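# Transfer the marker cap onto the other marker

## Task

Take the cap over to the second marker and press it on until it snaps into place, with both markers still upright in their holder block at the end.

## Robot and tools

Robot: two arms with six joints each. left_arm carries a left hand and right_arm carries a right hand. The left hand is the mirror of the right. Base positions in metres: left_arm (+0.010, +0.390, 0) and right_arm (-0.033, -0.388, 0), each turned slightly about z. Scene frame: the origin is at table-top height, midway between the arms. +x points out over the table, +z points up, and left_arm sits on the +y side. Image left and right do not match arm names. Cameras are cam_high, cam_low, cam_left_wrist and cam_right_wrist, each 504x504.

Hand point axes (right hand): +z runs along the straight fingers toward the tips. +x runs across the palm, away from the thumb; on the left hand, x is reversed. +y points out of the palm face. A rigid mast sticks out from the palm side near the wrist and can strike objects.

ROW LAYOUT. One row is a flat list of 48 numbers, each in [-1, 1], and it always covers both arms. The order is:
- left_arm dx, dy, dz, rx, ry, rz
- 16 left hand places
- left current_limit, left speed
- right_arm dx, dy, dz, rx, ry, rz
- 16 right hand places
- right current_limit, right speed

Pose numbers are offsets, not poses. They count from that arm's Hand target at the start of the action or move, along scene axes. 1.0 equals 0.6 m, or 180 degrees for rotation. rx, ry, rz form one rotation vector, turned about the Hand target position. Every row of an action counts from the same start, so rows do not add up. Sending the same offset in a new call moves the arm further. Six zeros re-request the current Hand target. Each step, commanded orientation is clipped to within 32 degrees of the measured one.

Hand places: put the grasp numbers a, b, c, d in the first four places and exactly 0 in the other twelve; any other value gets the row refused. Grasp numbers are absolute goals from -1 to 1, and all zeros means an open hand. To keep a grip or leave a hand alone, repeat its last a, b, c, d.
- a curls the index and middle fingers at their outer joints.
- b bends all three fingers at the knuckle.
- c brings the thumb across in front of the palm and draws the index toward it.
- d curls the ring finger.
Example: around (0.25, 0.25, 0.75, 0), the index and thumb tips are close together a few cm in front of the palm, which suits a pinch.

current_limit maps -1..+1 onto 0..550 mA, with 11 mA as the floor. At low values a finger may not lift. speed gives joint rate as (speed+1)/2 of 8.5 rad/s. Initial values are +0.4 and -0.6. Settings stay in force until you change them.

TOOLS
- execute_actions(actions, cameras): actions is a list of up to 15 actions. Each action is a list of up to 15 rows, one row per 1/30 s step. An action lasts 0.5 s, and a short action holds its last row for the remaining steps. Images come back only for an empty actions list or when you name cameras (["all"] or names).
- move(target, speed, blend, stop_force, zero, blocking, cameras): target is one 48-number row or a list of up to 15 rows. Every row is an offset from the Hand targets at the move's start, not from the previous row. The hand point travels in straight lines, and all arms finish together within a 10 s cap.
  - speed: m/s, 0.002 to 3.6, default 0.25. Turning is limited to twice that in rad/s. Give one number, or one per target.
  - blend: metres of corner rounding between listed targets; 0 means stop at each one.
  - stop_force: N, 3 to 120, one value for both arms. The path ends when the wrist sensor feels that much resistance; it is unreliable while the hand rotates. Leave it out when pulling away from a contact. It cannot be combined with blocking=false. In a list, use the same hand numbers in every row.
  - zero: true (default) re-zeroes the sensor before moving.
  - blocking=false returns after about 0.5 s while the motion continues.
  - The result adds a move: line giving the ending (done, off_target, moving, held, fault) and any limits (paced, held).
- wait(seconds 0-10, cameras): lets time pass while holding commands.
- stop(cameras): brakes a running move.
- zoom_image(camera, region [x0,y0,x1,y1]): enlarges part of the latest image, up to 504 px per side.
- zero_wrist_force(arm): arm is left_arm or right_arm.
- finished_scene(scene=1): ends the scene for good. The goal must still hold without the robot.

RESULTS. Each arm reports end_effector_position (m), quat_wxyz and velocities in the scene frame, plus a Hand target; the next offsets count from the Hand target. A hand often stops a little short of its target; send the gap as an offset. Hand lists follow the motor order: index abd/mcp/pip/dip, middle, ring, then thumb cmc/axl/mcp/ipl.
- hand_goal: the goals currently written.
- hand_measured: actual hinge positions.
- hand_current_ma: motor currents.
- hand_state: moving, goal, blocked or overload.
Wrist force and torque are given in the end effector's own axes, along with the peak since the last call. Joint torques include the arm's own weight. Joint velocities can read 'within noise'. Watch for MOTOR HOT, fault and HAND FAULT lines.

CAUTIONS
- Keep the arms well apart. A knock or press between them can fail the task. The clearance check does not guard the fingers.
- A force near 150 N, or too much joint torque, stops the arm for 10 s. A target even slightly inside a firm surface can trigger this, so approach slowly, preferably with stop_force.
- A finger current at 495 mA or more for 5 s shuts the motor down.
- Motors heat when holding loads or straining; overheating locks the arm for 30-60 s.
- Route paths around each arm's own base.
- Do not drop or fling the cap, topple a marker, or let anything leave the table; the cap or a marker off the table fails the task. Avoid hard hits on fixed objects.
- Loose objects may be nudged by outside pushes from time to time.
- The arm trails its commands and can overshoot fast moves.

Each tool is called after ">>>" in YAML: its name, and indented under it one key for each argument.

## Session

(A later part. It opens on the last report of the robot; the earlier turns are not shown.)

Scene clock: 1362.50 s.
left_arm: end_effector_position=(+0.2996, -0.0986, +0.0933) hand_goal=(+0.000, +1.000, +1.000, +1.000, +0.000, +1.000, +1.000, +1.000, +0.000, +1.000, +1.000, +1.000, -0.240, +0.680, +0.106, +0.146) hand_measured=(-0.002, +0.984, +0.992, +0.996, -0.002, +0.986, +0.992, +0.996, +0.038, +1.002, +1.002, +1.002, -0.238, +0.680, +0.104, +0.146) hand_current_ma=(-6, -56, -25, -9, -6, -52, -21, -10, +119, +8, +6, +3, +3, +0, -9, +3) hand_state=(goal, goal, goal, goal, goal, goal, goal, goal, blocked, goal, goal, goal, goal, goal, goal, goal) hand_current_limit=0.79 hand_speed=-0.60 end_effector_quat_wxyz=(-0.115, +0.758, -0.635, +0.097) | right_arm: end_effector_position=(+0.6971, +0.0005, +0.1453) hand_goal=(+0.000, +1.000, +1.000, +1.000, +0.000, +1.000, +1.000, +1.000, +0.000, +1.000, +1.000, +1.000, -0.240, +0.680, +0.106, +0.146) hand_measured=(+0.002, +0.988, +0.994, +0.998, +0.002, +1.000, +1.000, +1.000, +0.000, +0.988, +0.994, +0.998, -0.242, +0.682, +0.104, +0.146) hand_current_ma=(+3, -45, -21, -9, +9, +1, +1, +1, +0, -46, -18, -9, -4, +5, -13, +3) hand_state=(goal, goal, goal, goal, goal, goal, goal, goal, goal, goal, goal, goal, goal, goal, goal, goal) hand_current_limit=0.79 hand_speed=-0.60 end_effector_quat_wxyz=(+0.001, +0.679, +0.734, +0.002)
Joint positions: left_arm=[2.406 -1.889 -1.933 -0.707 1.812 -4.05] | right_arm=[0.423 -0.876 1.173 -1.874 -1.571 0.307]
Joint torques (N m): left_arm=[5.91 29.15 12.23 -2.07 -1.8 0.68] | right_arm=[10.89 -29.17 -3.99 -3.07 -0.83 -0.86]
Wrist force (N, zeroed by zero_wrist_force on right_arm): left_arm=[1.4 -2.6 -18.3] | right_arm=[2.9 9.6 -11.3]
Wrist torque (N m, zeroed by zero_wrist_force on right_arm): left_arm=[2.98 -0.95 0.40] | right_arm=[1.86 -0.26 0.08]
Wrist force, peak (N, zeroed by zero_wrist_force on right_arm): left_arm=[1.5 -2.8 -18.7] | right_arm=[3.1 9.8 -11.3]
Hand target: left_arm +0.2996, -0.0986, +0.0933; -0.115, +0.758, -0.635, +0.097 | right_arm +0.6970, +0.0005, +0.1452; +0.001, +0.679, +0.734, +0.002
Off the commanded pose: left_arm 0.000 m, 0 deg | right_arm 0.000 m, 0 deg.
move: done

>>> move:
  target: [0,0,-0.0012,0,0,0,-1,-0.5,0.5,-1,0,0,0,0,0,0,0,0,0,0,0,0,0.79,-0.6,0,0,-0.0012,0,0,0,-1,-0.5,0.5,-1,0,0,0,0,0,0,0,0,0,0,0,0,0.79,-0.6]
  speed: 0.01

>>> move:
  target: [0,0,0,0,0,0,-1,-0.5,0.5,-1,0,0,0,0,0,0,0,0,0,0,0,0,0.79,-0.6,0.0066,0.0005,0,0,0,0,-1,-0.5,0.5,-1,0,0,0,0,0,0,0,0,0,0,0,0,0.79,-0.6]
  speed: 0.012

>>> move:
  target: [0,0,0,0,0,0,-1,-0.5,0.5,-1,0,0,0,0,0,0,0,0,0,0,0,0,0.79,-0.6,0.0066,0.0005,0,0,0,0,-1,-0.5,0.5,-1,0,0,0,0,0,0,0,0,0,0,0,0,0.79,-0.6]
  speed: 0.012
  cameras: ["cam_low", "cam_right_wrist"]

>>> zoom_image:
  camera: "cam_low"
  region: [145, 275, 195, 315]

>>> zoom_image:
  camera: "cam_right_wrist"
  region: [20, 40, 280, 280]

Scene clock: 1364.47 s.
left_arm: end_effector_position=(+0.2996, -0.0987, +0.0926) hand_goal=(+0.000, +1.000, +1.000, +1.000, +0.000, +1.000, +1.000, +1.000, +0.000, +1.000, +1.000, +1.000, -0.240, +0.680, +0.106, +0.146) hand_measured=(-0.002, +0.984, +0.992, +0.996, -0.002, +0.986, +0.992, +0.996, +0.042, +1.004, +1.002, +1.002, -0.238, +0.680, +0.104, +0.146) hand_current_ma=(-6, -56, -25, -9, -6, -52, -21, -10, +135, +9, +7, +3, +3, +0, -9, +3) hand_state=(goal, goal, goal, goal, goal, goal, goal, goal, blocked, goal, goal, goal, goal, goal, goal, goal) hand_current_limit=0.79 hand_speed=-0.60 end_effector_quat_wxyz=(-0.115, +0.758, -0.635, +0.097) | right_arm: end_effector_position=(+0.6971, +0.0005, +0.1445) hand_goal=(+0.000, +1.000, +1.000, +1.000, +0.000, +1.000, +1.000, +1.000, +0.000, +1.000, +1.000, +1.000, -0.240, +0.680, +0.106, +0.146) hand_measured=(+0.002, +0.988, +0.994, +0.998, +0.010, +1.000, +1.000, +1.000, +0.000, +0.988, +0.994, +0.998, -0.242, +0.682, +0.104, +0.146) hand_current_ma=(+3, -45, -21, -9, +31, +2, +3, +1, +0, -46, -18, -9, -4, +5, -13, +3) hand_state=(goal, goal, goal, goal, goal, goal, goal, goal, goal, goal, goal, goal, goal, goal, goal, goal) hand_current_limit=0.79 hand_speed=-0.60 end_effector_quat_wxyz=(+0.001, +0.679, +0.734, +0.002)
Joint positions: left_arm=[2.406 -1.89 -1.934 -0.705 1.812 -4.05] | right_arm=[0.423 -0.875 1.174 -1.875 -1.571 0.307]
Joint torques (N m): left_arm=[4.18 4.02 -0.62 1.44 -1.68 0.53] | right_arm=[10.02 -25.91 -1.48 -2.27 1.29 -0.78]
Wrist force (N, zeroed by zero_wrist_force on right_arm): left_arm=[2.1 2.3 -30.4] | right_arm=[2.4 12.2 -17.0]
Wrist torque (N m, zeroed by zero_wrist_force on right_arm): left_arm=[4.55 -1.80 0.16] | right_arm=[2.63 -0.12 0.07]
Wrist force, peak (N, zeroed by zero_wrist_force on right_arm): left_arm=[2.1 2.3 -30.4] | right_arm=[2.4 12.2 -17.0]
Hand target: left_arm +0.2996, -0.0986, +0.0925; -0.115, +0.758, -0.635, +0.097 | right_arm +0.6970, +0.0005, +0.1444; +0.001, +0.679, +0.734, +0.002
Off the commanded pose: left_arm 0.000 m, 0 deg | right_arm 0.000 m, 0 deg.
move: done

Scene clock: 1365.27 s.
left_arm: end_effector_position=(+0.2996, -0.0987, +0.0925) hand_goal=(+0.000, +1.000, +1.000, +1.000, +0.000, +1.000, +1.000, +1.000, +0.000, +1.000, +1.000, +1.000, -0.240, +0.680, +0.106, +0.146) hand_measured=(-0.002, +0.984, +0.992, +0.996, -0.002, +0.986, +0.992, +0.996, +0.046, +1.004, +1.002, +1.002, -0.238, +0.680, +0.104, +0.146) hand_current_ma=(-6, -56, -25, -9, -6, -52, -21, -10, +149, +10, +7, +3, +3, +0, -9, +3) hand_state=(goal, goal, goal, goal, goal, goal, goal, goal, blocked, goal, goal, goal, goal, goal, goal, goal) hand_current_limit=0.79 hand_speed=-0.60 end_effector_quat_wxyz=(-0.115, +0.758, -0.635, +0.097) | right_arm: end_effector_position=(+0.7010, +0.0008, +0.1444) hand_goal=(+0.000, +1.000, +1.000, +1.000, +0.000, +1.000, +1.000, +1.000, +0.000, +1.000, +1.000, +1.000, -0.240, +0.680, +0.106, +0.146) hand_measured=(+0.002, +0.988, +0.994, +0.998, +0.016, +1.002, +1.002, +1.000, +0.000, +0.988, +0.994, +0.998, -0.242, +0.682, +0.104, +0.146) hand_current_ma=(+3, -45, -21, -9, +52, +8, +6, +3, +0, -46, -18, -9, -4, +5, -13, +3) hand_state=(goal, goal, goal, goal, goal, goal, goal, goal, goal, goal, goal, goal, goal, goal, goal, goal) hand_current_limit=0.79 hand_speed=-0.60 end_effector_quat_wxyz=(+0.001, +0.679, +0.734, +0.002)
Joint positions: left_arm=[2.406 -1.89 -1.934 -0.705 1.812 -4.05] | right_arm=[0.422 -0.866 1.159 -1.869 -1.571 0.305]
Joint torques (N m): left_arm=[4.75 7.27 -0.06 -0.35 -1.97 0.55] | right_arm=[-11.55 -31.76 -30.73 -1.47 1.83 -1.57]
Wrist force (N, zeroed by zero_wrist_force on right_arm): left_arm=[2.0 -3.4 -25.8] | right_arm=[2.7 -2.2 -10.8]
Wrist torque (N m, zeroed by zero_wrist_force on right_arm): left_arm=[4.09 -1.42 0.50] | right_arm=[2.58 -0.30 -0.12]
Wrist force, peak (N, zeroed by zero_wrist_force on right_arm): left_arm=[2.2 2.1 -31.2] | right_arm=[2.7 12.5 -18.1]
Hand target: left_arm +0.2996, -0.0986, +0.0925; -0.115, +0.758, -0.635, +0.097 | right_arm +0.7010, +0.0008, +0.1444; +0.001, +0.679, +0.734, +0.002
Off the commanded pose: left_arm 0.000 m, 0 deg | right_arm 0.000 m, 0 deg.
move: done

Scene clock: 1366.07 s.
left_arm: end_effector_position=(+0.2996, -0.0986, +0.0925) hand_goal=(+0.000, +1.000, +1.000, +1.000, +0.000, +1.000, +1.000, +1.000, +0.000, +1.000, +1.000, +1.000, -0.240, +0.680, +0.106, +0.146) hand_measured=(-0.002, +0.984, +0.992, +0.996, -0.002, +0.986, +0.992, +0.996, +0.046, +1.004, +1.002, +1.002, -0.238, +0.680, +0.104, +0.146) hand_current_ma=(-6, -56, -25, -9, -6, -52, -21, -10, +155, +10, +7, +3, +3, +0, -9, +3) hand_state=(goal, goal, goal, goal, goal, goal, goal, goal, blocked, goal, goal, goal, goal, goal, goal, goal) hand_current_limit=0.79 hand_speed=-0.60 end_effector_quat_wxyz=(-0.115, +0.758, -0.635, +0.097) | right_arm: end_effector_position=(+0.7049, +0.0011, +0.1444) hand_goal=(+0.000, +1.000, +1.000, +1.000, +0.000, +1.000, +1.000, +1.000, +0.000, +1.000, +1.000, +1.000, -0.240, +0.680, +0.106, +0.146) hand_measured=(+0.002, +0.988, +0.994, +0.998, +0.012, +1.002, +1.002, +1.000, +0.000, +0.988, +0.994, +0.998, -0.242, +0.682, +0.104, +0.146) hand_current_ma=(+3, -45, -21, -9, +41, +6, +4, +3, +0, -46, -18, -9, -4, +5, -13, +3) hand_state=(goal, goal, goal, goal, goal, goal, goal, goal, goal, goal, goal, goal, goal, goal, goal, goal) hand_current_limit=0.79 hand_speed=-0.60 end_effector_quat_wxyz=(+0.001, +0.679, +0.734, +0.002)
Joint positions: left_arm=[2.406 -1.89 -1.934 -0.705 1.812 -4.05] | right_arm=[0.42 -0.858 1.144 -1.863 -1.571 0.304]
Joint torques (N m): left_arm=[4.47 11.62 -0.04 -2.44 -1.59 0.64] | right_arm=[-11.65 -33.64 -30.81 -0.79 1.92 -1.52]
Wrist force (N, zeroed by zero_wrist_force on right_arm): left_arm=[2.1 -2.6 -25.3] | right_arm=[3.3 -0.8 -7.4]
Wrist torque (N m, zeroed by zero_wrist_force on right_arm): left_arm=[4.03 -1.41 0.48] | right_arm=[2.00 -0.39 -0.04]
Wrist force, peak (N, zeroed by zero_wrist_force on right_arm): left_arm=[2.1 -3.5 -25.8] | right_arm=[2.5 -2.5 -10.7]
Hand target: left_arm +0.2996, -0.0986, +0.0925; -0.115, +0.758, -0.635, +0.097 | right_arm +0.7050, +0.0011, +0.1444; +0.001, +0.679, +0.734, +0.002
Off the commanded pose: left_arm 0.000 m, 0 deg | right_arm 0.000 m, 0 deg.
move: done
Images, in order (width x height): cam_low 504x504, cam_right_wrist 504x504.

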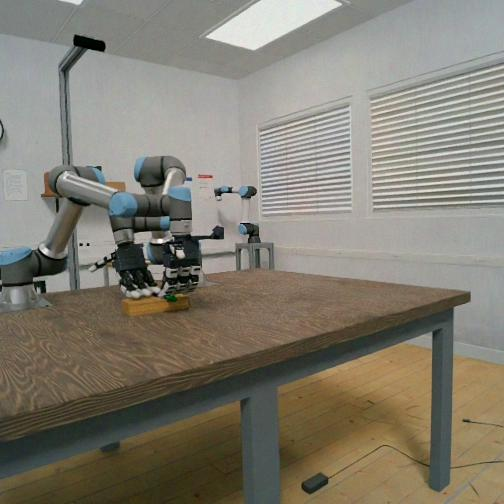

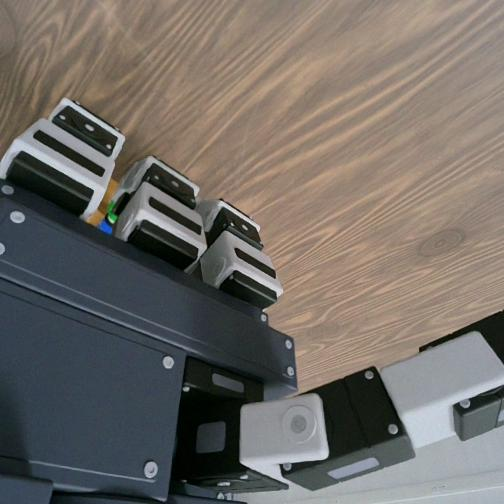

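Scaled by 10.080.

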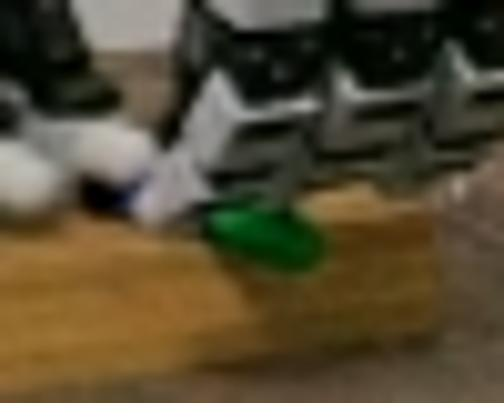

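Scaled by 1.938.

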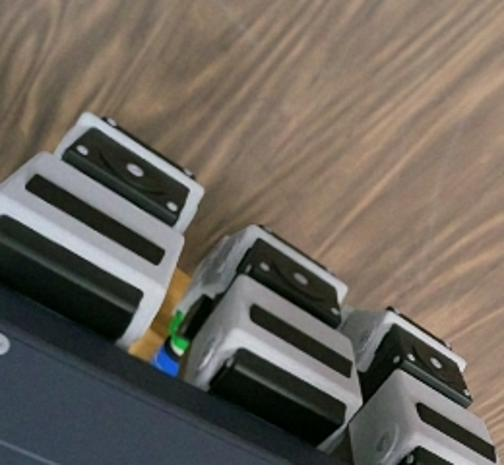

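>>> move:
  target:
    - [0,0,0,0,0,0,-1,-0.5,0.5,-1,0,0,0,0,0,0,0,0,0,0,0,0,0.79,-0.6,0,0,0.02,0,0,0,-1,-0.5,0.5,-1,0,0,0,0,0,0,0,0,0,0,0,0,0.79,-0.6]
    - [0,0,0.0008,0,0,0,-1,-0.5,0.5,-1,0,0,0,0,0,0,0,0,0,0,0,0,0.79,-0.6,0,-0.05,0.3,0,0,0,-1,-0.5,0.5,-1,0,0,0,0,0,0,0,0,0,0,0,0,0.79,-0.6]
  speed: [0.03, 0.2]
  blend: [0.002, 0]
  cameras: ["cam_high", "cam_low"]

>>> zoom_image:
  camera: "cam_high"
  region: [230, 265, 280, 330]

>>> zoom_image:
  camera: "cam_low"
  region: [145, 275, 195, 315]

Scene clock: 1369.90 s.
left_arm: end_effector_position=(+0.2996, -0.0986, +0.0930) hand_goal=(+0.000, +1.000, +1.000, +1.000, +0.000, +1.000, +1.000, +1.000, +0.000, +1.000, +1.000, +1.000, -0.240, +0.680, +0.106, +0.146) hand_measured=(-0.002, +0.984, +0.992, +0.996, -0.002, +0.986, +0.992, +0.996, +0.052, +1.004, +1.002, +1.002, -0.238, +0.680, +0.104, +0.146) hand_current_ma=(-6, -56, -25, -9, -6, -52, -21, -10, +172, +9, +6, +3, +3, +0, -9, +3) hand_state=(goal, goal, goal, goal, goal, goal, goal, goal, blocked, goal, goal, goal, goal, goal, goal, goal) hand_current_limit=0.79 hand_speed=-0.60 end_effector_quat_wxyz=(-0.115, +0.758, -0.635, +0.097) | right_arm: end_effector_position=(+0.7050, -0.0289, +0.3244) hand_goal=(+0.000, +1.000, +1.000, +1.000, +0.000, +1.000, +1.000, +1.000, +0.000, +1.000, +1.000, +1.000, -0.240, +0.680, +0.106, +0.146) hand_measured=(+0.002, +0.988, +0.994, +0.998, +0.004, +0.996, +1.000, +1.000, +0.000, +0.988, +0.994, +0.998, -0.242, +0.682, +0.104, +0.146) hand_current_ma=(+3, -45, -21, -9, +9, -11, +1, +1, +0, -46, -18, -9, -4, +5, -13, +3) hand_state=(goal, goal, goal, goal, goal, goal, goal, goal, goal, goal, goal, goal, goal, goal, goal, goal) hand_current_limit=0.79 hand_speed=-0.60 end_effector_quat_wxyz=(+0.001, +0.679, +0.734, +0.002)
Joint positions: left_arm=[2.406 -1.889 -1.933 -0.706 1.812 -4.05] | right_arm=[0.382 -0.944 0.826 -1.458 -1.571 0.266]
Joint torques (N m): left_arm=[4.71 29.86 18.4 -2.87 -1.65 0.49] | right_arm=[-10.85 -35.7 -32.67 -0.05 2.34 -1.37]
Wrist force (N, zeroed by zero_wrist_force on right_arm): left_arm=[1.9 -4.8 -17.0] | right_arm=[2.9 3.5 0.2]
Wrist torque (N m, zeroed by zero_wrist_force on right_arm): left_arm=[2.94 -0.79 0.60] | right_arm=[0.55 -0.44 -0.01]
Wrist force, peak (N, zeroed by zero_wrist_force on right_arm): left_arm=[2.1 -2.8 -25.7] | right_arm=[2.9 -0.6 -7.6]
Hand target: left_arm +0.2996, -0.0986, +0.0930; -0.115, +0.758, -0.635, +0.097 | right_arm +0.7050, -0.0289, +0.3244; +0.001, +0.679, +0.734, +0.002
Off the commanded pose: left_arm 0.000 m, 0 deg | right_arm 0.000 m, 0 deg.
move: done
Images, in order (width x height): cam_high 504x504, cam_low 504x504.

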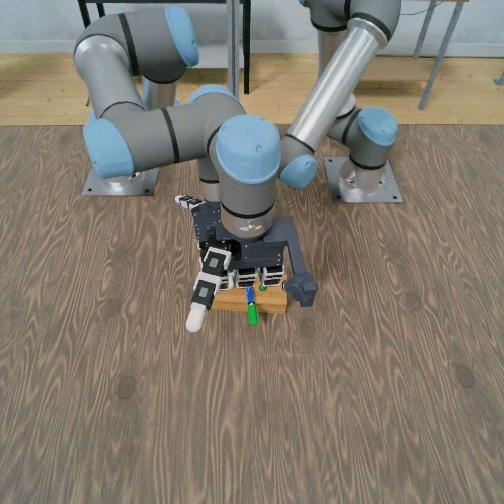

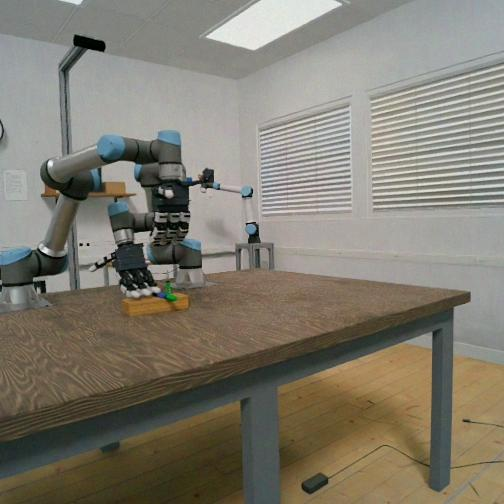

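Scaled by 7.754.

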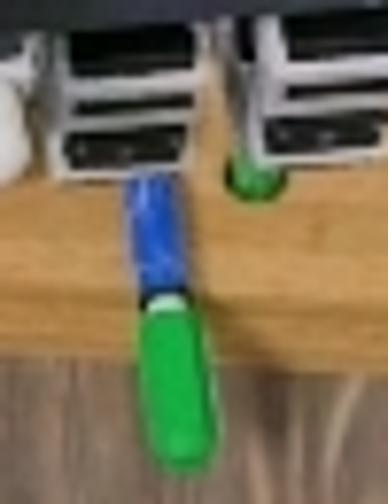

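Scaled by 10.080.

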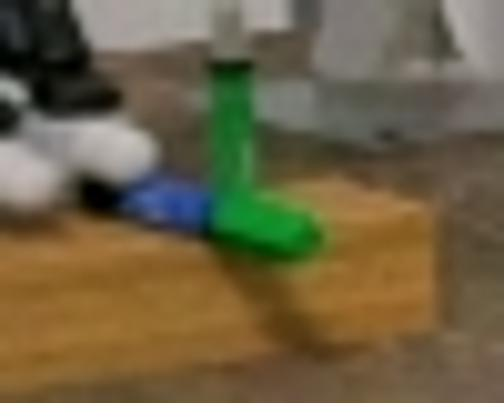

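>>> move:
  target:
    - [0,0,0,0,0,0,-1,-0.5,0.5,-1,0,0,0,0,0,0,0,0,0,0,0,0,0.79,-0.6,-0.0583,0.0448,-0.2,0,0,0,-1,-0.5,0.5,-1,0,0,0,0,0,0,0,0,0,0,0,0,0.79,-0.6]
    - [0,0,0,0,0,0,-1,-0.5,0.5,-1,0,0,0,0,0,0,0,0,0,0,0,0,0.79,-0.6,-0.0583,0.0448,-0.291,0,0,0,-1,-0.5,0.5,-1,0,0,0,0,0,0,0,0,0,0,0,0,0.79,-0.6]
  speed: [0.2, 0.06]
  blend: [0.01, 0]

>>> move:
  target: [0,0,0,0,0,0,-1,-0.5,0.5,-1,0,0,0,0,0,0,0,0,0,0,0,0,0.79,-0.6,0,0,-0.02,0,0,0,-1,-0.5,0.5,-1,0,0,0,0,0,0,0,0,0,0,0,0,0.79,-0.6]
  speed: 0.015
  stop_force: 6

>>> move:
  target:
    - [0,0,0.012,0,0,0,-1,-0.5,0.5,-1,0,0,0,0,0,0,0,0,0,0,0,0,0.79,-0.6,0,0,0,0,0,0,-1,-0.5,0.5,-1,0,0,0,0,0,0,0,0,0,0,0,0,0.79,-0.6]
    - [0,-0.002,0.012,0,0,0,-1,-0.5,0.5,-1,0,0,0,0,0,0,0,0,0,0,0,0,0.79,-0.6,0,0,0,0,0,0,-1,-0.5,0.5,-1,0,0,0,0,0,0,0,0,0,0,0,0,0.79,-0.6]
    - [0,-0.002,0.0,0,0,0,-1,-0.5,0.5,-1,0,0,0,0,0,0,0,0,0,0,0,0,0.79,-0.6,0,0,0,0,0,0,-1,-0.5,0.5,-1,0,0,0,0,0,0,0,0,0,0,0,0,0.79,-0.6]
  speed: 0.02

Scene clock: 1373.97 s.
left_arm: end_effector_position=(+0.2996, -0.0986, +0.0930) hand_goal=(+0.000, +1.000, +1.000, +1.000, +0.000, +1.000, +1.000, +1.000, +0.000, +1.000, +1.000, +1.000, -0.240, +0.680, +0.106, +0.146) hand_measured=(-0.002, +0.984, +0.992, +0.996, -0.002, +0.986, +0.992, +0.996, +0.052, +1.004, +1.002, +1.002, -0.238, +0.680, +0.104, +0.146) hand_current_ma=(-6, -56, -25, -9, -6, -52, -21, -10, +172, +9, +6, +3, +3, +0, -9, +3) hand_state=(goal, goal, goal, goal, goal, goal, goal, goal, blocked, goal, goal, goal, goal, goal, goal, goal) hand_current_limit=0.79 hand_speed=-0.60 end_effector_quat_wxyz=(-0.115, +0.758, -0.635, +0.097) | right_arm: end_effector_position=(+0.6700, -0.0020, +0.1499) hand_goal=(+0.000, +1.000, +1.000, +1.000, +0.000, +1.000, +1.000, +1.000, +0.000, +1.000, +1.000, +1.000, -0.240, +0.680, +0.106, +0.146) hand_measured=(+0.002, +0.988, +0.994, +0.998, +0.004, +0.996, +1.000, +1.000, +0.000, +0.988, +0.994, +0.998, -0.242, +0.682, +0.104, +0.146) hand_current_ma=(+3, -45, -21, -9, +9, -11, +1, +1, +0, -46, -18, -9, -4, +5, -13, +3) hand_state=(goal, goal, goal, goal, goal, goal, goal, goal, goal, goal, goal, goal, goal, goal, goal, goal) hand_current_limit=0.79 hand_speed=-0.60 end_effector_quat_wxyz=(+0.001, +0.679, +0.734, +0.002)
Joint positions: left_arm=[2.406 -1.889 -1.933 -0.706 1.812 -4.05] | right_arm=[0.434 -0.938 1.266 -1.905 -1.571 0.318]
Joint torques (N m): left_arm=[4.1 31.11 18.22 -2.74 -1.75 0.68] | right_arm=[11.05 -34.79 -11.72 -5.55 -3.02 0.61]
Wrist force (N, zeroed by zero_wrist_force on right_arm): left_arm=[1.9 -5.1 -17.4] | right_arm=[2.4 3.3 0.4]
Wrist torque (N m, zeroed by zero_wrist_force on right_arm): left_arm=[2.94 -0.79 0.60] | right_arm=[0.55 -0.42 -0.09]
Wrist force, peak (N, zeroed by zero_wrist_force on right_arm): left_arm=[2.2 -5.2 -17.6] | right_arm=[2.7 4.1 -0.7]
Hand target: left_arm +0.2996, -0.0986, +0.0930; -0.115, +0.758, -0.635, +0.097 | right_arm +0.6700, -0.0020, +0.1498; +0.001, +0.679, +0.734, +0.002
Off the commanded pose: left_arm 0.000 m, 0 deg | right_arm 0.000 m, 0 deg.
move: done

Scene clock: 1375.47 s.
left_arm: end_effector_position=(+0.2996, -0.0986, +0.0930) hand_goal=(+0.000, +1.000, +1.000, +1.000, +0.000, +1.000, +1.000, +1.000, +0.000, +1.000, +1.000, +1.000, -0.240, +0.680, +0.106, +0.146) hand_measured=(-0.002, +0.984, +0.992, +0.996, -0.002, +0.986, +0.992, +0.996, +0.052, +1.004, +1.002, +1.002, -0.238, +0.680, +0.104, +0.146) hand_current_ma=(-6, -56, -25, -9, -6, -52, -21, -10, +172, +9, +6, +3, +3, +0, -9, +3) hand_state=(goal, goal, goal, goal, goal, goal, goal, goal, blocked, goal, goal, goal, goal, goal, goal, goal) hand_current_limit=0.79 hand_speed=-0.60 end_effector_quat_wxyz=(-0.115, +0.758, -0.635, +0.097) | right_arm: end_effector_position=(+0.6700, -0.0020, +0.1459) hand_goal=(+0.000, +1.000, +1.000, +1.000, +0.000, +1.000, +1.000, +1.000, +0.000, +1.000, +1.000, +1.000, -0.240, +0.680, +0.106, +0.146) hand_measured=(+0.002, +0.988, +0.994, +0.998, +0.002, +1.000, +1.000, +1.000, +0.000, +0.988, +0.994, +0.998, -0.242, +0.682, +0.104, +0.146) hand_current_ma=(+3, -45, -21, -9, +8, +1, +1, +1, +0, -46, -18, -9, -4, +5, -13, +3) hand_state=(goal, goal, goal, goal, goal, goal, goal, goal, goal, goal, goal, goal, goal, goal, goal, goal) hand_current_limit=0.79 hand_speed=-0.60 end_effector_quat_wxyz=(+0.001, +0.679, +0.734, +0.002)
Joint positions: left_arm=[2.406 -1.889 -1.933 -0.706 1.812 -4.05] | right_arm=[0.434 -0.935 1.272 -1.914 -1.571 0.318]
Joint torques (N m): left_arm=[3.71 30.43 19.42 -2.65 -1.7 0.7] | right_arm=[11.92 -50.36 -27.74 1.23 -2.26 -0.38]
Wrist force (N, zeroed by zero_wrist_force on right_arm): left_arm=[2.0 -5.4 -17.1] | right_arm=[2.8 7.6 -5.7]
Wrist torque (N m, zeroed by zero_wrist_force on right_arm): left_arm=[2.92 -0.86 0.60] | right_arm=[1.24 -0.33 0.04]
Wrist force, peak (N, zeroed by zero_wrist_force on right_arm): left_arm=[1.8 -5.6 -17.5] | right_arm=[2.8 8.8 -10.2]
Hand target: left_arm +0.2996, -0.0986, +0.0930; -0.115, +0.758, -0.635, +0.097 | right_arm +0.6700, -0.0020, +0.1459; +0.001, +0.679, +0.734, +0.002 (not the last commanded pose)
Off the commanded pose: left_arm 0.000 m, 0 deg | right_arm 0.008 m, 0 deg.
move: contact (right_arm)

Scene clock: 1377.03 s.
left_arm: end_effector_position=(+0.2997, -0.0999, +0.0932) hand_goal=(+0.000, +1.000, +1.000, +1.000, +0.000, +1.000, +1.000, +1.000, +0.000, +1.000, +1.000, +1.000, -0.240, +0.680, +0.106, +0.146) hand_measured=(-0.002, +0.984, +0.992, +0.996, -0.002, +0.986, +0.992, +0.996, +0.000, +1.002, +1.002, +1.000, -0.238, +0.680, +0.104, +0.146) hand_current_ma=(-6, -56, -25, -9, -6, -52, -21, -10, +1, +4, +4, +2, +3, +0, -9, +3) hand_state=(goal, goal, goal, goal, goal, goal, goal, goal, goal, goal, goal, goal, goal, goal, goal, goal) hand_current_limit=0.79 hand_speed=-0.60 end_effector_quat_wxyz=(-0.115, +0.758, -0.635, +0.097) | right_arm: end_effector_position=(+0.6700, -0.0020, +0.1459) hand_goal=(+0.000, +1.000, +1.000, +1.000, +0.000, +1.000, +1.000, +1.000, +0.000, +1.000, +1.000, +1.000, -0.240, +0.680, +0.106, +0.146) hand_measured=(+0.002, +0.988, +0.994, +0.998, +0.004, +1.000, +1.000, +1.000, +0.000, +0.988, +0.994, +0.998, -0.242, +0.682, +0.104, +0.146) hand_current_ma=(+3, -45, -21, -9, +12, +1, +1, +1, +0, -46, -18, -9, -4, +5, -13, +3) hand_state=(goal, goal, goal, goal, goal, goal, goal, goal, goal, goal, goal, goal, goal, goal, goal, goal) hand_current_limit=0.79 hand_speed=-0.60 end_effector_quat_wxyz=(+0.001, +0.679, +0.734, +0.002)
Joint positions: left_arm=[2.404 -1.891 -1.93 -0.708 1.812 -4.051] | right_arm=[0.434 -0.935 1.272 -1.914 -1.571 0.318]
Joint torques (N m): left_arm=[-1.31 12.76 5.24 3.07 0.79 -1.36] | right_arm=[9.98 -50.36 -27.93 -5.19 -1.7 -0.4]
Wrist force (N, zeroed by zero_wrist_force on right_arm): left_arm=[-0.5 2.4 -16.6] | right_arm=[2.3 4.0 -4.3]
Wrist torque (N m, zeroed by zero_wrist_force on right_arm): left_arm=[2.45 -0.95 -0.18] | right_arm=[1.26 -0.38 -0.11]
Wrist force, peak (N, zeroed by zero_wrist_force on right_arm): left_arm=[1.8 -5.2 -17.1] | right_arm=[2.6 7.5 -5.8]
Hand target: left_arm +0.2996, -0.0998, +0.0930; -0.115, +0.758, -0.635, +0.097 | right_arm +0.6700, -0.0020, +0.1459; +0.001, +0.679, +0.734, +0.002
Off the commanded pose: left_arm 0.000 m, 0 deg | right_arm 0.000 m, 0 deg.
move: done

>>> move:
  target: [0,0,-0.0012,0,0,0,-1,-0.5,0.5,-1,0,0,0,0,0,0,0,0,0,0,0,0,0.79,-0.6,0,0,-0.003,0,0,0,-1,-0.5,0.5,-1,0,0,0,0,0,0,0,0,0,0,0,0,0.79,-0.6]
  speed: 0.01

>>> move:
  target: [0,0,0,0,0,0,-1,-0.5,0.5,-1,0,0,0,0,0,0,0,0,0,0,0,0,0.79,-0.6,0.0066,0.0005,0,0,0,0,-1,-0.5,0.5,-1,0,0,0,0,0,0,0,0,0,0,0,0,0.79,-0.6]
  speed: 0.012

>>> move:
  target: [0,0,0,0,0,0,-1,-0.5,0.5,-1,0,0,0,0,0,0,0,0,0,0,0,0,0.79,-0.6,0.0066,0.0005,0,0,0,0,-1,-0.5,0.5,-1,0,0,0,0,0,0,0,0,0,0,0,0,0.79,-0.6]
  speed: 0.012
  cameras: ["cam_low", "cam_right_wrist"]

>>> zoom_image:
  camera: "cam_low"
  region: [145, 275, 195, 315]

>>> zoom_image:
  camera: "cam_right_wrist"
  region: [20, 40, 280, 280]

Scene clock: 1378.87 s.
left_arm: end_effector_position=(+0.2996, -0.0999, +0.0923) hand_goal=(+0.000, +1.000, +1.000, +1.000, +0.000, +1.000, +1.000, +1.000, +0.000, +1.000, +1.000, +1.000, -0.240, +0.680, +0.106, +0.146) hand_measured=(-0.002, +0.984, +0.992, +0.996, -0.002, +0.986, +0.992, +0.996, +0.002, +1.002, +1.002, +1.002, -0.238, +0.680, +0.104, +0.146) hand_current_ma=(-6, -56, -25, -9, -6, -52, -21, -10, +5, +7, +6, +3, +3, +0, -9, +3) hand_state=(goal, goal, goal, goal, goal, goal, goal, goal, goal, goal, goal, goal, goal, goal, goal, goal) hand_current_limit=0.79 hand_speed=-0.60 end_effector_quat_wxyz=(-0.115, +0.758, -0.635, +0.097) | right_arm: end_effector_position=(+0.6700, -0.0020, +0.1443) hand_goal=(+0.000, +1.000, +1.000, +1.000, +0.000, +1.000, +1.000, +1.000, +0.000, +1.000, +1.000, +1.000, -0.240, +0.680, +0.106, +0.146) hand_measured=(+0.002, +0.988, +0.994, +0.998, +0.008, +1.002, +1.002, +1.000, +0.000, +0.988, +0.994, +0.998, -0.242, +0.682, +0.104, +0.146) hand_current_ma=(+3, -45, -21, -9, +26, +5, +5, +3, +0, -46, -18, -9, -4, +5, -13, +3) hand_state=(goal, goal, goal, goal, goal, goal, goal, goal, goal, goal, goal, goal, goal, goal, goal, goal) hand_current_limit=0.79 hand_speed=-0.60 end_effector_quat_wxyz=(+0.001, +0.679, +0.734, +0.002)
Joint positions: left_arm=[2.404 -1.892 -1.931 -0.706 1.812 -4.051] | right_arm=[0.434 -0.933 1.274 -1.917 -1.571 0.318]
Joint torques (N m): left_arm=[5.31 6.81 2.7 2.45 -1.48 -0.06] | right_arm=[9.98 -21.79 -1.79 -3.3 -1.17 -0.58]
Wrist force (N, zeroed by zero_wrist_force on right_arm): left_arm=[0.2 5.3 -28.1] | right_arm=[2.2 8.4 -20.3]
Wrist torque (N m, zeroed by zero_wrist_force on right_arm): left_arm=[4.04 -1.74 -0.29] | right_arm=[3.37 -0.01 -0.02]
Wrist force, peak (N, zeroed by zero_wrist_force on right_arm): left_arm=[0.2 5.3 -28.1] | right_arm=[2.2 8.4 -20.3]
Hand target: left_arm +0.2996, -0.0998, +0.0923; -0.115, +0.758, -0.635, +0.097 | right_arm +0.6700, -0.0020, +0.1441; +0.001, +0.679, +0.734, +0.002
Off the commanded pose: left_arm 0.000 m, 0 deg | right_arm 0.000 m, 0 deg.
move: done

Scene clock: 1379.63 s.
left_arm: end_effector_position=(+0.2996, -0.0999, +0.0923) hand_goal=(+0.000, +1.000, +1.000, +1.000, +0.000, +1.000, +1.000, +1.000, +0.000, +1.000, +1.000, +1.000, -0.240, +0.680, +0.106, +0.146) hand_measured=(-0.002, +0.984, +0.992, +0.996, -0.002, +0.986, +0.992, +0.996, +0.006, +1.004, +1.002, +1.002, -0.238, +0.680, +0.104, +0.146) hand_current_ma=(-6, -56, -25, -9, -6, -52, -21, -10, +18, +9, +7, +3, +3, +0, -9, +3) hand_state=(goal, goal, goal, goal, goal, goal, goal, goal, goal, goal, goal, goal, goal, goal, goal, goal) hand_current_limit=0.79 hand_speed=-0.60 end_effector_quat_wxyz=(-0.115, +0.758, -0.635, +0.097) | right_arm: end_effector_position=(+0.6739, -0.0017, +0.1441) hand_goal=(+0.000, +1.000, +1.000, +1.000, +0.000, +1.000, +1.000, +1.000, +0.000, +1.000, +1.000, +1.000, -0.240, +0.680, +0.106, +0.146) hand_measured=(+0.002, +0.988, +0.994, +0.998, +0.010, +1.004, +1.002, +1.002, +0.000, +0.988, +0.994, +0.998, -0.242, +0.682, +0.104, +0.146) hand_current_ma=(+3, -45, -21, -9, +29, +11, +8, +4, +0, -46, -18, -9, -4, +5, -13, +3) hand_state=(goal, goal, goal, goal, goal, goal, goal, goal, goal, goal, goal, goal, goal, goal, goal, goal) hand_current_limit=0.79 hand_speed=-0.60 end_effector_quat_wxyz=(+0.001, +0.679, +0.734, +0.002)
Joint positions: left_arm=[2.404 -1.892 -1.931 -0.706 1.812 -4.051] | right_arm=[0.432 -0.925 1.261 -1.912 -1.571 0.316]
Joint torques (N m): left_arm=[6.46 9.41 2.52 0.4 -1.34 0.31] | right_arm=[-13.4 -27.61 -28.36 -1.27 -0.43 -1.56]
Wrist force (N, zeroed by zero_wrist_force on right_arm): left_arm=[0.2 -1.4 -21.9] | right_arm=[2.7 -3.3 -14.6]
Wrist torque (N m, zeroed by zero_wrist_force on right_arm): left_arm=[3.47 -1.32 0.15] | right_arm=[3.32 -0.11 -0.11]
Wrist force, peak (N, zeroed by zero_wrist_force on right_arm): left_arm=[0.2 5.3 -28.6] | right_arm=[2.2 9.1 -22.4]
Hand target: left_arm +0.2996, -0.0998, +0.0923; -0.115, +0.758, -0.635, +0.097 | right_arm +0.6740, -0.0017, +0.1441; +0.001, +0.679, +0.734, +0.002
Off the commanded pose: left_arm 0.000 m, 0 deg | right_arm 0.000 m, 0 deg.
move: done

Scene clock: 1380.40 s.
left_arm: end_effector_position=(+0.2996, -0.0998, +0.0923) hand_goal=(+0.000, +1.000, +1.000, +1.000, +0.000, +1.000, +1.000, +1.000, +0.000, +1.000, +1.000, +1.000, -0.240, +0.680, +0.106, +0.146) hand_measured=(-0.002, +0.984, +0.992, +0.996, -0.002, +0.986, +0.992, +0.996, +0.022, +1.002, +1.002, +1.002, -0.238, +0.680, +0.104, +0.146) hand_current_ma=(-6, -56, -25, -9, -6, -52, -21, -10, +67, +8, +6, +3, +3, +0, -9, +3) hand_state=(goal, goal, goal, goal, goal, goal, goal, goal, blocked, goal, goal, goal, goal, goal, goal, goal) hand_current_limit=0.79 hand_speed=-0.60 end_effector_quat_wxyz=(-0.115, +0.758, -0.635, +0.097) | right_arm: end_effector_position=(+0.6779, -0.0014, +0.1441) hand_goal=(+0.000, +1.000, +1.000, +1.000, +0.000, +1.000, +1.000, +1.000, +0.000, +1.000, +1.000, +1.000, -0.240, +0.680, +0.106, +0.146) hand_measured=(+0.002, +0.988, +0.994, +0.998, +0.008, +1.002, +1.002, +1.000, +0.000, +0.988, +0.994, +0.998, -0.242, +0.682, +0.104, +0.146) hand_current_ma=(+3, -45, -21, -9, +22, +5, +4, +2, +0, -46, -18, -9, -4, +5, -13, +3) hand_state=(goal, goal, goal, goal, goal, goal, goal, goal, goal, goal, goal, goal, goal, goal, goal, goal) hand_current_limit=0.79 hand_speed=-0.60 end_effector_quat_wxyz=(+0.001, +0.679, +0.734, +0.002)
Joint positions: left_arm=[2.404 -1.892 -1.931 -0.706 1.812 -4.051] | right_arm=[0.431 -0.917 1.247 -1.906 -1.571 0.314]
Joint torques (N m): left_arm=[6.54 14.16 3.85 -1.69 -1.54 0.76] | right_arm=[-11.47 -32.59 -32.24 -1.25 0.7 -1.46]
Wrist force (N, zeroed by zero_wrist_force on right_arm): left_arm=[0.5 -2.2 -17.1] | right_arm=[2.1 -1.5 -6.1]
Wrist torque (N m, zeroed by zero_wrist_force on right_arm): left_arm=[2.79 -0.91 0.26] | right_arm=[1.78 -0.29 -0.13]
Wrist force, peak (N, zeroed by zero_wrist_force on right_arm): left_arm=[0.2 -1.0 -22.0] | right_arm=[2.5 -3.2 -14.8]
Hand target: left_arm +0.2996, -0.0998, +0.0923; -0.115, +0.758, -0.635, +0.097 | right_arm +0.6779, -0.0014, +0.1441; +0.001, +0.679, +0.734, +0.002
Off the commanded pose: left_arm 0.000 m, 0 deg | right_arm 0.000 m, 0 deg.
move: done
Images, in order (width x height): cam_low 504x504, cam_right_wrist 504x504.

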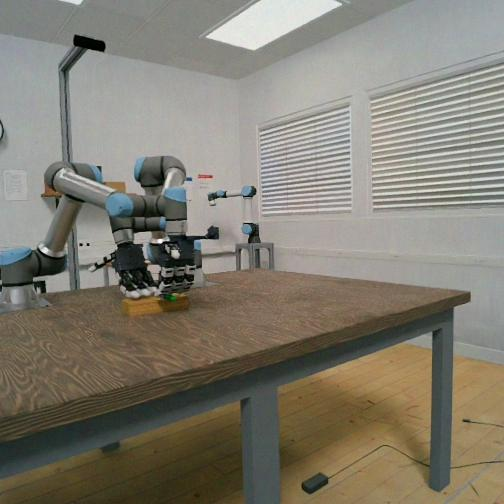

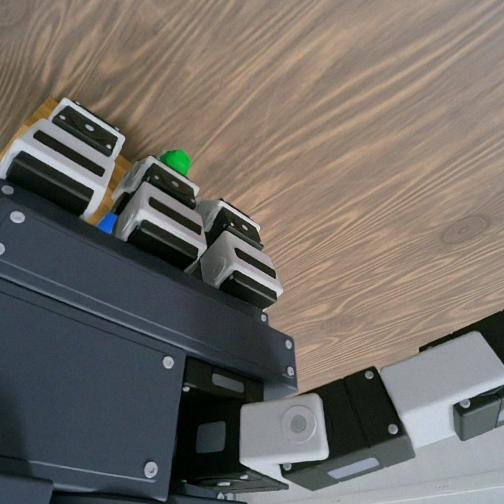

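Scaled by 10.080.

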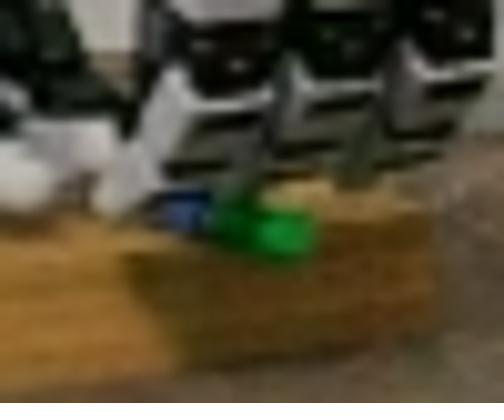

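Scaled by 1.938.

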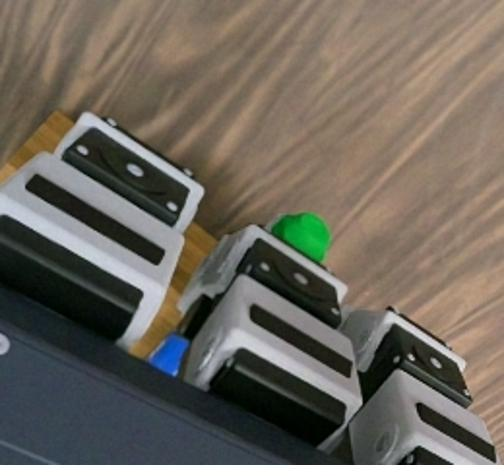

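>>> move:
  target: [0,0,-0.0006,0,0,0,-1,-0.5,0.5,-1,0,0,0,0,0,0,0,0,0,0,0,0,0.79,-0.6,0.005,0.0004,-0.001,0,0,0,-1,-0.5,0.5,-1,0,0,0,0,0,0,0,0,0,0,0,0,0.79,-0.6]
  speed: 0.012

>>> move:
  target: [0,0,0,0,0,0,-1,-0.5,0.5,-1,0,0,0,0,0,0,0,0,0,0,0,0,0.79,-0.6,0.005,0.0004,0,0,0,0,-1,-0.5,0.5,-1,0,0,0,0,0,0,0,0,0,0,0,0,0.79,-0.6]
  speed: 0.012

>>> move:
  target: [0,0,0,0,0,0,-1,-0.5,0.5,-1,0,0,0,0,0,0,0,0,0,0,0,0,0.79,-0.6,0.005,0.0004,0,0,0,0,-1,-0.5,0.5,-1,0,0,0,0,0,0,0,0,0,0,0,0,0.79,-0.6]
  speed: 0.012
  cameras: ["cam_low", "cam_right_wrist"]

>>> zoom_image:
  camera: "cam_low"
  region: [145, 275, 195, 315]

>>> zoom_image:
  camera: "cam_right_wrist"
  region: [20, 40, 280, 280]

Scene clock: 1382.17 s.
left_arm: end_effector_position=(+0.2996, -0.0999, +0.0920) hand_goal=(+0.000, +1.000, +1.000, +1.000, +0.000, +1.000, +1.000, +1.000, +0.000, +1.000, +1.000, +1.000, -0.240, +0.680, +0.106, +0.146) hand_measured=(-0.002, +0.984, +0.992, +0.996, -0.002, +0.986, +0.992, +0.996, +0.026, +1.002, +1.002, +1.002, -0.238, +0.680, +0.104, +0.146) hand_current_ma=(-6, -56, -25, -9, -6, -52, -21, -10, +80, +8, +6, +3, +3, +0, -9, +3) hand_state=(goal, goal, goal, goal, goal, goal, goal, goal, blocked, goal, goal, goal, goal, goal, goal, goal) hand_current_limit=0.79 hand_speed=-0.60 end_effector_quat_wxyz=(-0.115, +0.758, -0.635, +0.097) | right_arm: end_effector_position=(+0.6809, -0.0012, +0.1435) hand_goal=(+0.000, +1.000, +1.000, +1.000, +0.000, +1.000, +1.000, +1.000, +0.000, +1.000, +1.000, +1.000, -0.240, +0.680, +0.106, +0.146) hand_measured=(+0.002, +0.988, +0.994, +0.998, +0.004, +1.002, +1.002, +1.000, +0.000, +0.988, +0.994, +0.998, -0.242, +0.682, +0.104, +0.146) hand_current_ma=(+3, -45, -21, -9, +14, +6, +4, +2, +0, -46, -18, -9, -4, +5, -13, +3) hand_state=(goal, goal, goal, goal, goal, goal, goal, goal, goal, goal, goal, goal, goal, goal, goal, goal) hand_current_limit=0.79 hand_speed=-0.60 end_effector_quat_wxyz=(+0.001, +0.679, +0.734, +0.002)
Joint positions: left_arm=[2.404 -1.893 -1.932 -0.705 1.812 -4.051] | right_arm=[0.429 -0.91 1.237 -1.903 -1.571 0.313]
Joint torques (N m): left_arm=[6.67 8.71 1.19 1.64 -1.52 0.79] | right_arm=[-12.86 -30.81 -31.33 -1.69 1.41 -1.48]
Wrist force (N, zeroed by zero_wrist_force on right_arm): left_arm=[0.9 -3.8 -19.6] | right_arm=[3.0 -3.7 -9.1]
Wrist torque (N m, zeroed by zero_wrist_force on right_arm): left_arm=[3.20 -1.09 0.43] | right_arm=[2.39 -0.27 -0.05]
Wrist force, peak (N, zeroed by zero_wrist_force on right_arm): left_arm=[1.0 -3.2 -20.3] | right_arm=[2.6 -3.4 -9.7]
Hand target: left_arm +0.2996, -0.0998, +0.0919; -0.115, +0.758, -0.635, +0.097 | right_arm +0.6809, -0.0012, +0.1435; +0.001, +0.679, +0.734, +0.002
Off the commanded pose: left_arm 0.000 m, 0 deg | right_arm 0.000 m, 0 deg.
move: done

Scene clock: 1382.90 s.
left_arm: end_effector_position=(+0.2996, -0.0998, +0.0919) hand_goal=(+0.000, +1.000, +1.000, +1.000, +0.000, +1.000, +1.000, +1.000, +0.000, +1.000, +1.000, +1.000, -0.240, +0.680, +0.106, +0.146) hand_measured=(-0.002, +0.984, +0.992, +0.996, -0.002, +0.986, +0.992, +0.996, +0.028, +1.002, +1.002, +1.002, -0.238, +0.680, +0.104, +0.146) hand_current_ma=(-6, -56, -25, -9, -6, -52, -21, -10, +88, +8, +6, +3, +3, +0, -9, +3) hand_state=(goal, goal, goal, goal, goal, goal, goal, goal, blocked, goal, goal, goal, goal, goal, goal, goal) hand_current_limit=0.79 hand_speed=-0.60 end_effector_quat_wxyz=(-0.115, +0.758, -0.635, +0.097) | right_arm: end_effector_position=(+0.6839, -0.0009, +0.1435) hand_goal=(+0.000, +1.000, +1.000, +1.000, +0.000, +1.000, +1.000, +1.000, +0.000, +1.000, +1.000, +1.000, -0.240, +0.680, +0.106, +0.146) hand_measured=(+0.002, +0.988, +0.994, +0.998, -0.004, +1.002, +1.002, +1.000, +0.000, +0.988, +0.994, +0.998, -0.242, +0.682, +0.104, +0.146) hand_current_ma=(+3, -45, -21, -9, -11, +6, +4, +2, +0, -46, -18, -9, -4, +5, -13, +3) hand_state=(goal, goal, goal, goal, goal, goal, goal, goal, goal, goal, goal, goal, goal, goal, goal, goal) hand_current_limit=0.79 hand_speed=-0.60 end_effector_quat_wxyz=(+0.001, +0.679, +0.734, +0.002)
Joint positions: left_arm=[2.404 -1.893 -1.932 -0.705 1.812 -4.051] | right_arm=[0.428 -0.903 1.226 -1.899 -1.571 0.312]
Joint torques (N m): left_arm=[6.82 8.84 1.65 1.38 -1.48 0.7] | right_arm=[-11.86 -31.4 -31.19 -1.5 1.48 -1.7]
Wrist force (N, zeroed by zero_wrist_force on right_arm): left_arm=[1.2 -4.2 -19.5] | right_arm=[3.2 -2.7 -8.0]
Wrist torque (N m, zeroed by zero_wrist_force on right_arm): left_arm=[3.14 -1.04 0.49] | right_arm=[2.20 -0.20 0.02]
Wrist force, peak (N, zeroed by zero_wrist_force on right_arm): left_arm=[0.9 -3.6 -20.3] | right_arm=[2.9 -3.9 -9.5]
Hand target: left_arm +0.2996, -0.0998, +0.0919; -0.115, +0.758, -0.635, +0.097 | right_arm +0.6839, -0.0009, +0.1435; +0.001, +0.679, +0.734, +0.002
Off the commanded pose: left_arm 0.000 m, 0 deg | right_arm 0.000 m, 0 deg.
move: done

Scene clock: 1383.63 s.
left_arm: end_effector_position=(+0.2996, -0.0998, +0.0919) hand_goal=(+0.000, +1.000, +1.000, +1.000, +0.000, +1.000, +1.000, +1.000, +0.000, +1.000, +1.000, +1.000, -0.240, +0.680, +0.106, +0.146) hand_measured=(-0.002, +0.984, +0.992, +0.996, -0.002, +0.986, +0.992, +0.996, +0.030, +1.002, +1.002, +1.002, -0.238, +0.680, +0.104, +0.146) hand_current_ma=(-6, -56, -25, -9, -6, -52, -21, -10, +95, +8, +6, +3, +3, +0, -9, +3) hand_state=(goal, goal, goal, goal, goal, goal, goal, goal, blocked, goal, goal, goal, goal, goal, goal, goal) hand_current_limit=0.79 hand_speed=-0.60 end_effector_quat_wxyz=(-0.115, +0.758, -0.635, +0.097) | right_arm: end_effector_position=(+0.6869, -0.0007, +0.1435) hand_goal=(+0.000, +1.000, +1.000, +1.000, +0.000, +1.000, +1.000, +1.000, +0.000, +1.000, +1.000, +1.000, -0.240, +0.680, +0.106, +0.146) hand_measured=(+0.002, +0.988, +0.994, +0.998, -0.010, +1.002, +1.002, +1.000, +0.000, +0.988, +0.994, +0.998, -0.242, +0.682, +0.104, +0.146) hand_current_ma=(+3, -45, -21, -9, -31, +4, +3, +2, +0, -46, -18, -9, -4, +5, -13, +3) hand_state=(goal, goal, goal, goal, goal, goal, goal, goal, goal, goal, goal, goal, goal, goal, goal, goal) hand_current_limit=0.79 hand_speed=-0.60 end_effector_quat_wxyz=(+0.001, +0.679, +0.734, +0.002)
Joint positions: left_arm=[2.404 -1.893 -1.932 -0.705 1.812 -4.051] | right_arm=[0.427 -0.897 1.215 -1.894 -1.571 0.311]
Joint torques (N m): left_arm=[6.57 9.86 1.5 0.91 -1.75 0.75] | right_arm=[-11.57 -32.98 -31.02 -0.56 1.71 -1.64]
Wrist force (N, zeroed by zero_wrist_force on right_arm): left_arm=[1.4 -3.8 -19.6] | right_arm=[3.7 0.4 -6.0]
Wrist torque (N m, zeroed by zero_wrist_force on right_arm): left_arm=[3.08 -1.02 0.49] | right_arm=[1.66 -0.24 0.14]
Wrist force, peak (N, zeroed by zero_wrist_force on right_arm): left_arm=[1.3 -4.1 -19.7] | right_arm=[3.5 -2.0 -8.4]
Hand target: left_arm +0.2996, -0.0998, +0.0919; -0.115, +0.758, -0.635, +0.097 | right_arm +0.6869, -0.0007, +0.1435; +0.001, +0.679, +0.734, +0.002
Off the commanded pose: left_arm 0.000 m, 0 deg | right_arm 0.000 m, 0 deg.
move: done
Images, in order (width x height): cam_low 504x504, cam_right_wrist 504x504.

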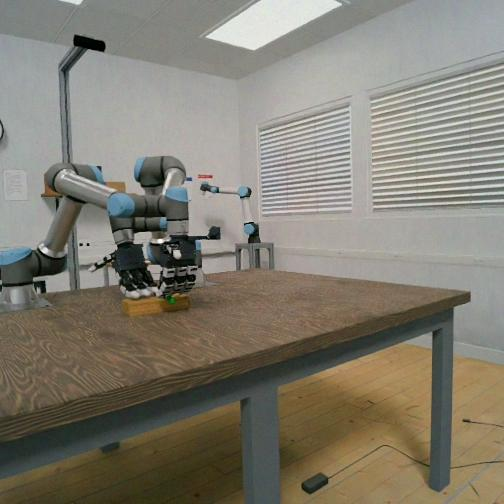

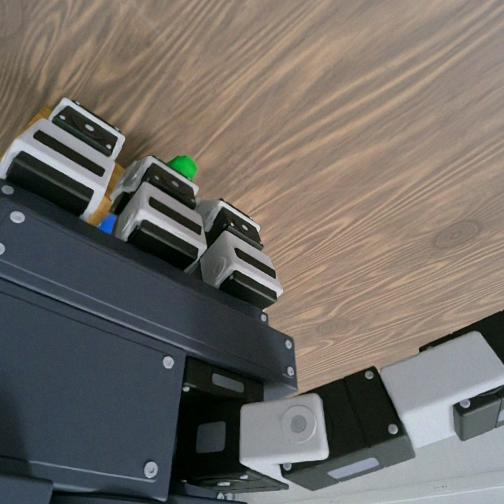

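Scaled by 10.080.

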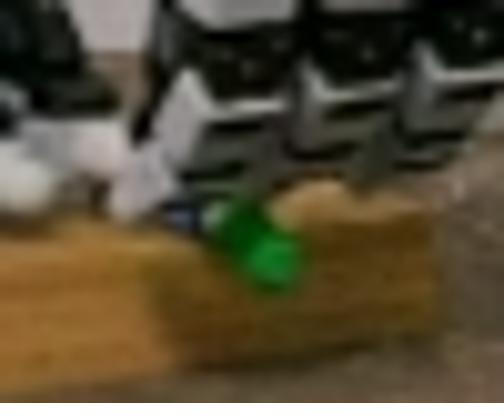

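Scaled by 1.938.

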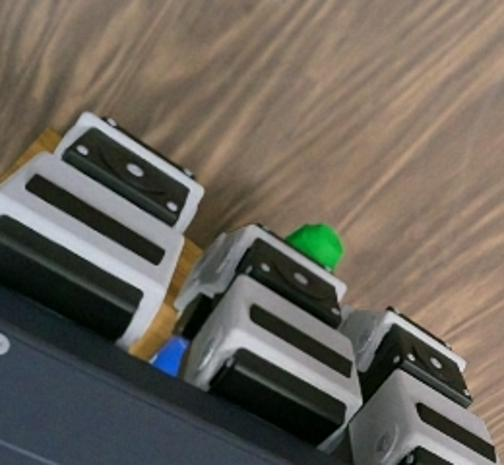

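>>> move:
  target: [0,0,0,0,0,0,-1,-0.5,0.5,-1,0,0,0,0,0,0,0,0,0,0,0,0,0.79,-0.6,0,0,0.03,0,0,0,-1,-0.5,0.5,-1,0,0,0,0,0,0,0,0,0,0,0,0,0.79,-0.6]
  speed: 0.02
  cameras: ["cam_low", "cam_right_wrist"]

>>> zoom_image:
  camera: "cam_low"
  region: [145, 275, 195, 315]

>>> zoom_image:
  camera: "cam_right_wrist"
  region: [20, 40, 280, 280]

Scene clock: 1385.70 s.
left_arm: end_effector_position=(+0.2996, -0.0998, +0.0919) hand_goal=(+0.000, +1.000, +1.000, +1.000, +0.000, +1.000, +1.000, +1.000, +0.000, +1.000, +1.000, +1.000, -0.240, +0.680, +0.106, +0.146) hand_measured=(-0.002, +0.984, +0.992, +0.996, -0.002, +0.986, +0.992, +0.996, +0.032, +1.002, +1.002, +1.002, -0.238, +0.680, +0.104, +0.146) hand_current_ma=(-6, -56, -25, -9, -6, -52, -21, -10, +99, +8, +6, +3, +3, +0, -9, +3) hand_state=(goal, goal, goal, goal, goal, goal, goal, goal, blocked, goal, goal, goal, goal, goal, goal, goal) hand_current_limit=0.79 hand_speed=-0.60 end_effector_quat_wxyz=(-0.115, +0.758, -0.635, +0.097) | right_arm: end_effector_position=(+0.6869, -0.0007, +0.1614) hand_goal=(+0.000, +1.000, +1.000, +1.000, +0.000, +1.000, +1.000, +1.000, +0.000, +1.000, +1.000, +1.000, -0.240, +0.680, +0.106, +0.146) hand_measured=(+0.002, +0.988, +0.994, +0.998, -0.004, +0.998, +1.000, +1.000, +0.000, +0.988, +0.994, +0.998, -0.242, +0.682, +0.104, +0.146) hand_current_ma=(+3, -45, -21, -9, -9, -9, +1, +1, +0, -46, -18, -9, -4, +5, -13, +3) hand_state=(goal, goal, goal, goal, goal, goal, goal, goal, goal, goal, goal, goal, goal, goal, goal, goal) hand_current_limit=0.79 hand_speed=-0.60 end_effector_quat_wxyz=(+0.001, +0.679, +0.734, +0.002)
Joint positions: left_arm=[2.404 -1.893 -1.932 -0.705 1.812 -4.051] | right_arm=[0.427 -0.91 1.189 -1.855 -1.571 0.311]
Joint torques (N m): left_arm=[7.54 11.11 1.73 -0.19 -1.7 0.62] | right_arm=[-2.19 -56.95 -32.91 0.19 1.58 -1.02]
Wrist force (N, zeroed by zero_wrist_force on right_arm): left_arm=[1.5 -2.9 -19.9] | right_arm=[2.4 3.5 0.3]
Wrist torque (N m, zeroed by zero_wrist_force on right_arm): left_arm=[3.07 -1.04 0.44] | right_arm=[0.58 -0.41 0.00]
Wrist force, peak (N, zeroed by zero_wrist_force on right_arm): left_arm=[1.6 -2.9 -20.0] | right_arm=[3.8 0.1 -6.1]
Hand target: left_arm +0.2996, -0.0998, +0.0919; -0.115, +0.758, -0.635, +0.097 | right_arm +0.6869, -0.0007, +0.1615; +0.001, +0.679, +0.734, +0.002
Off the commanded pose: left_arm 0.000 m, 0 deg | right_arm 0.000 m, 0 deg.
move: done
Images, in order (width x height): cam_low 504x504, cam_right_wrist 504x504.

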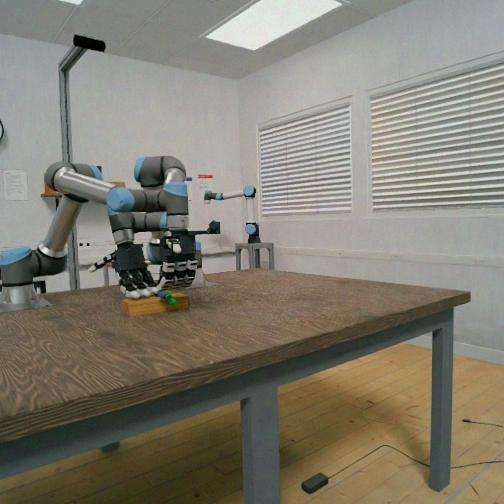

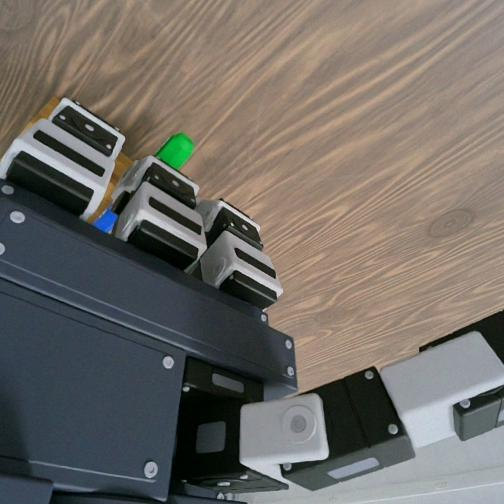

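Scaled by 10.080.

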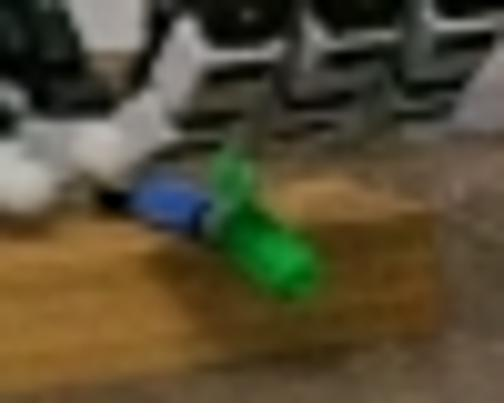

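Scaled by 1.938.

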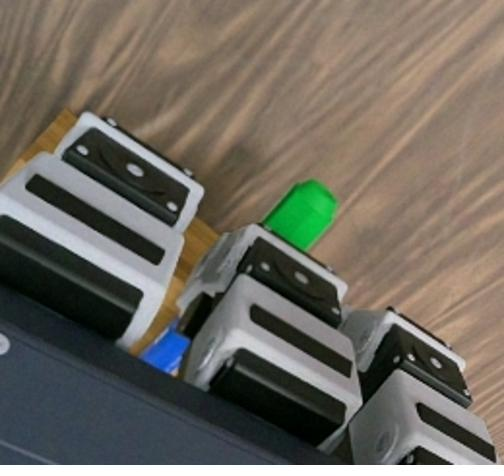

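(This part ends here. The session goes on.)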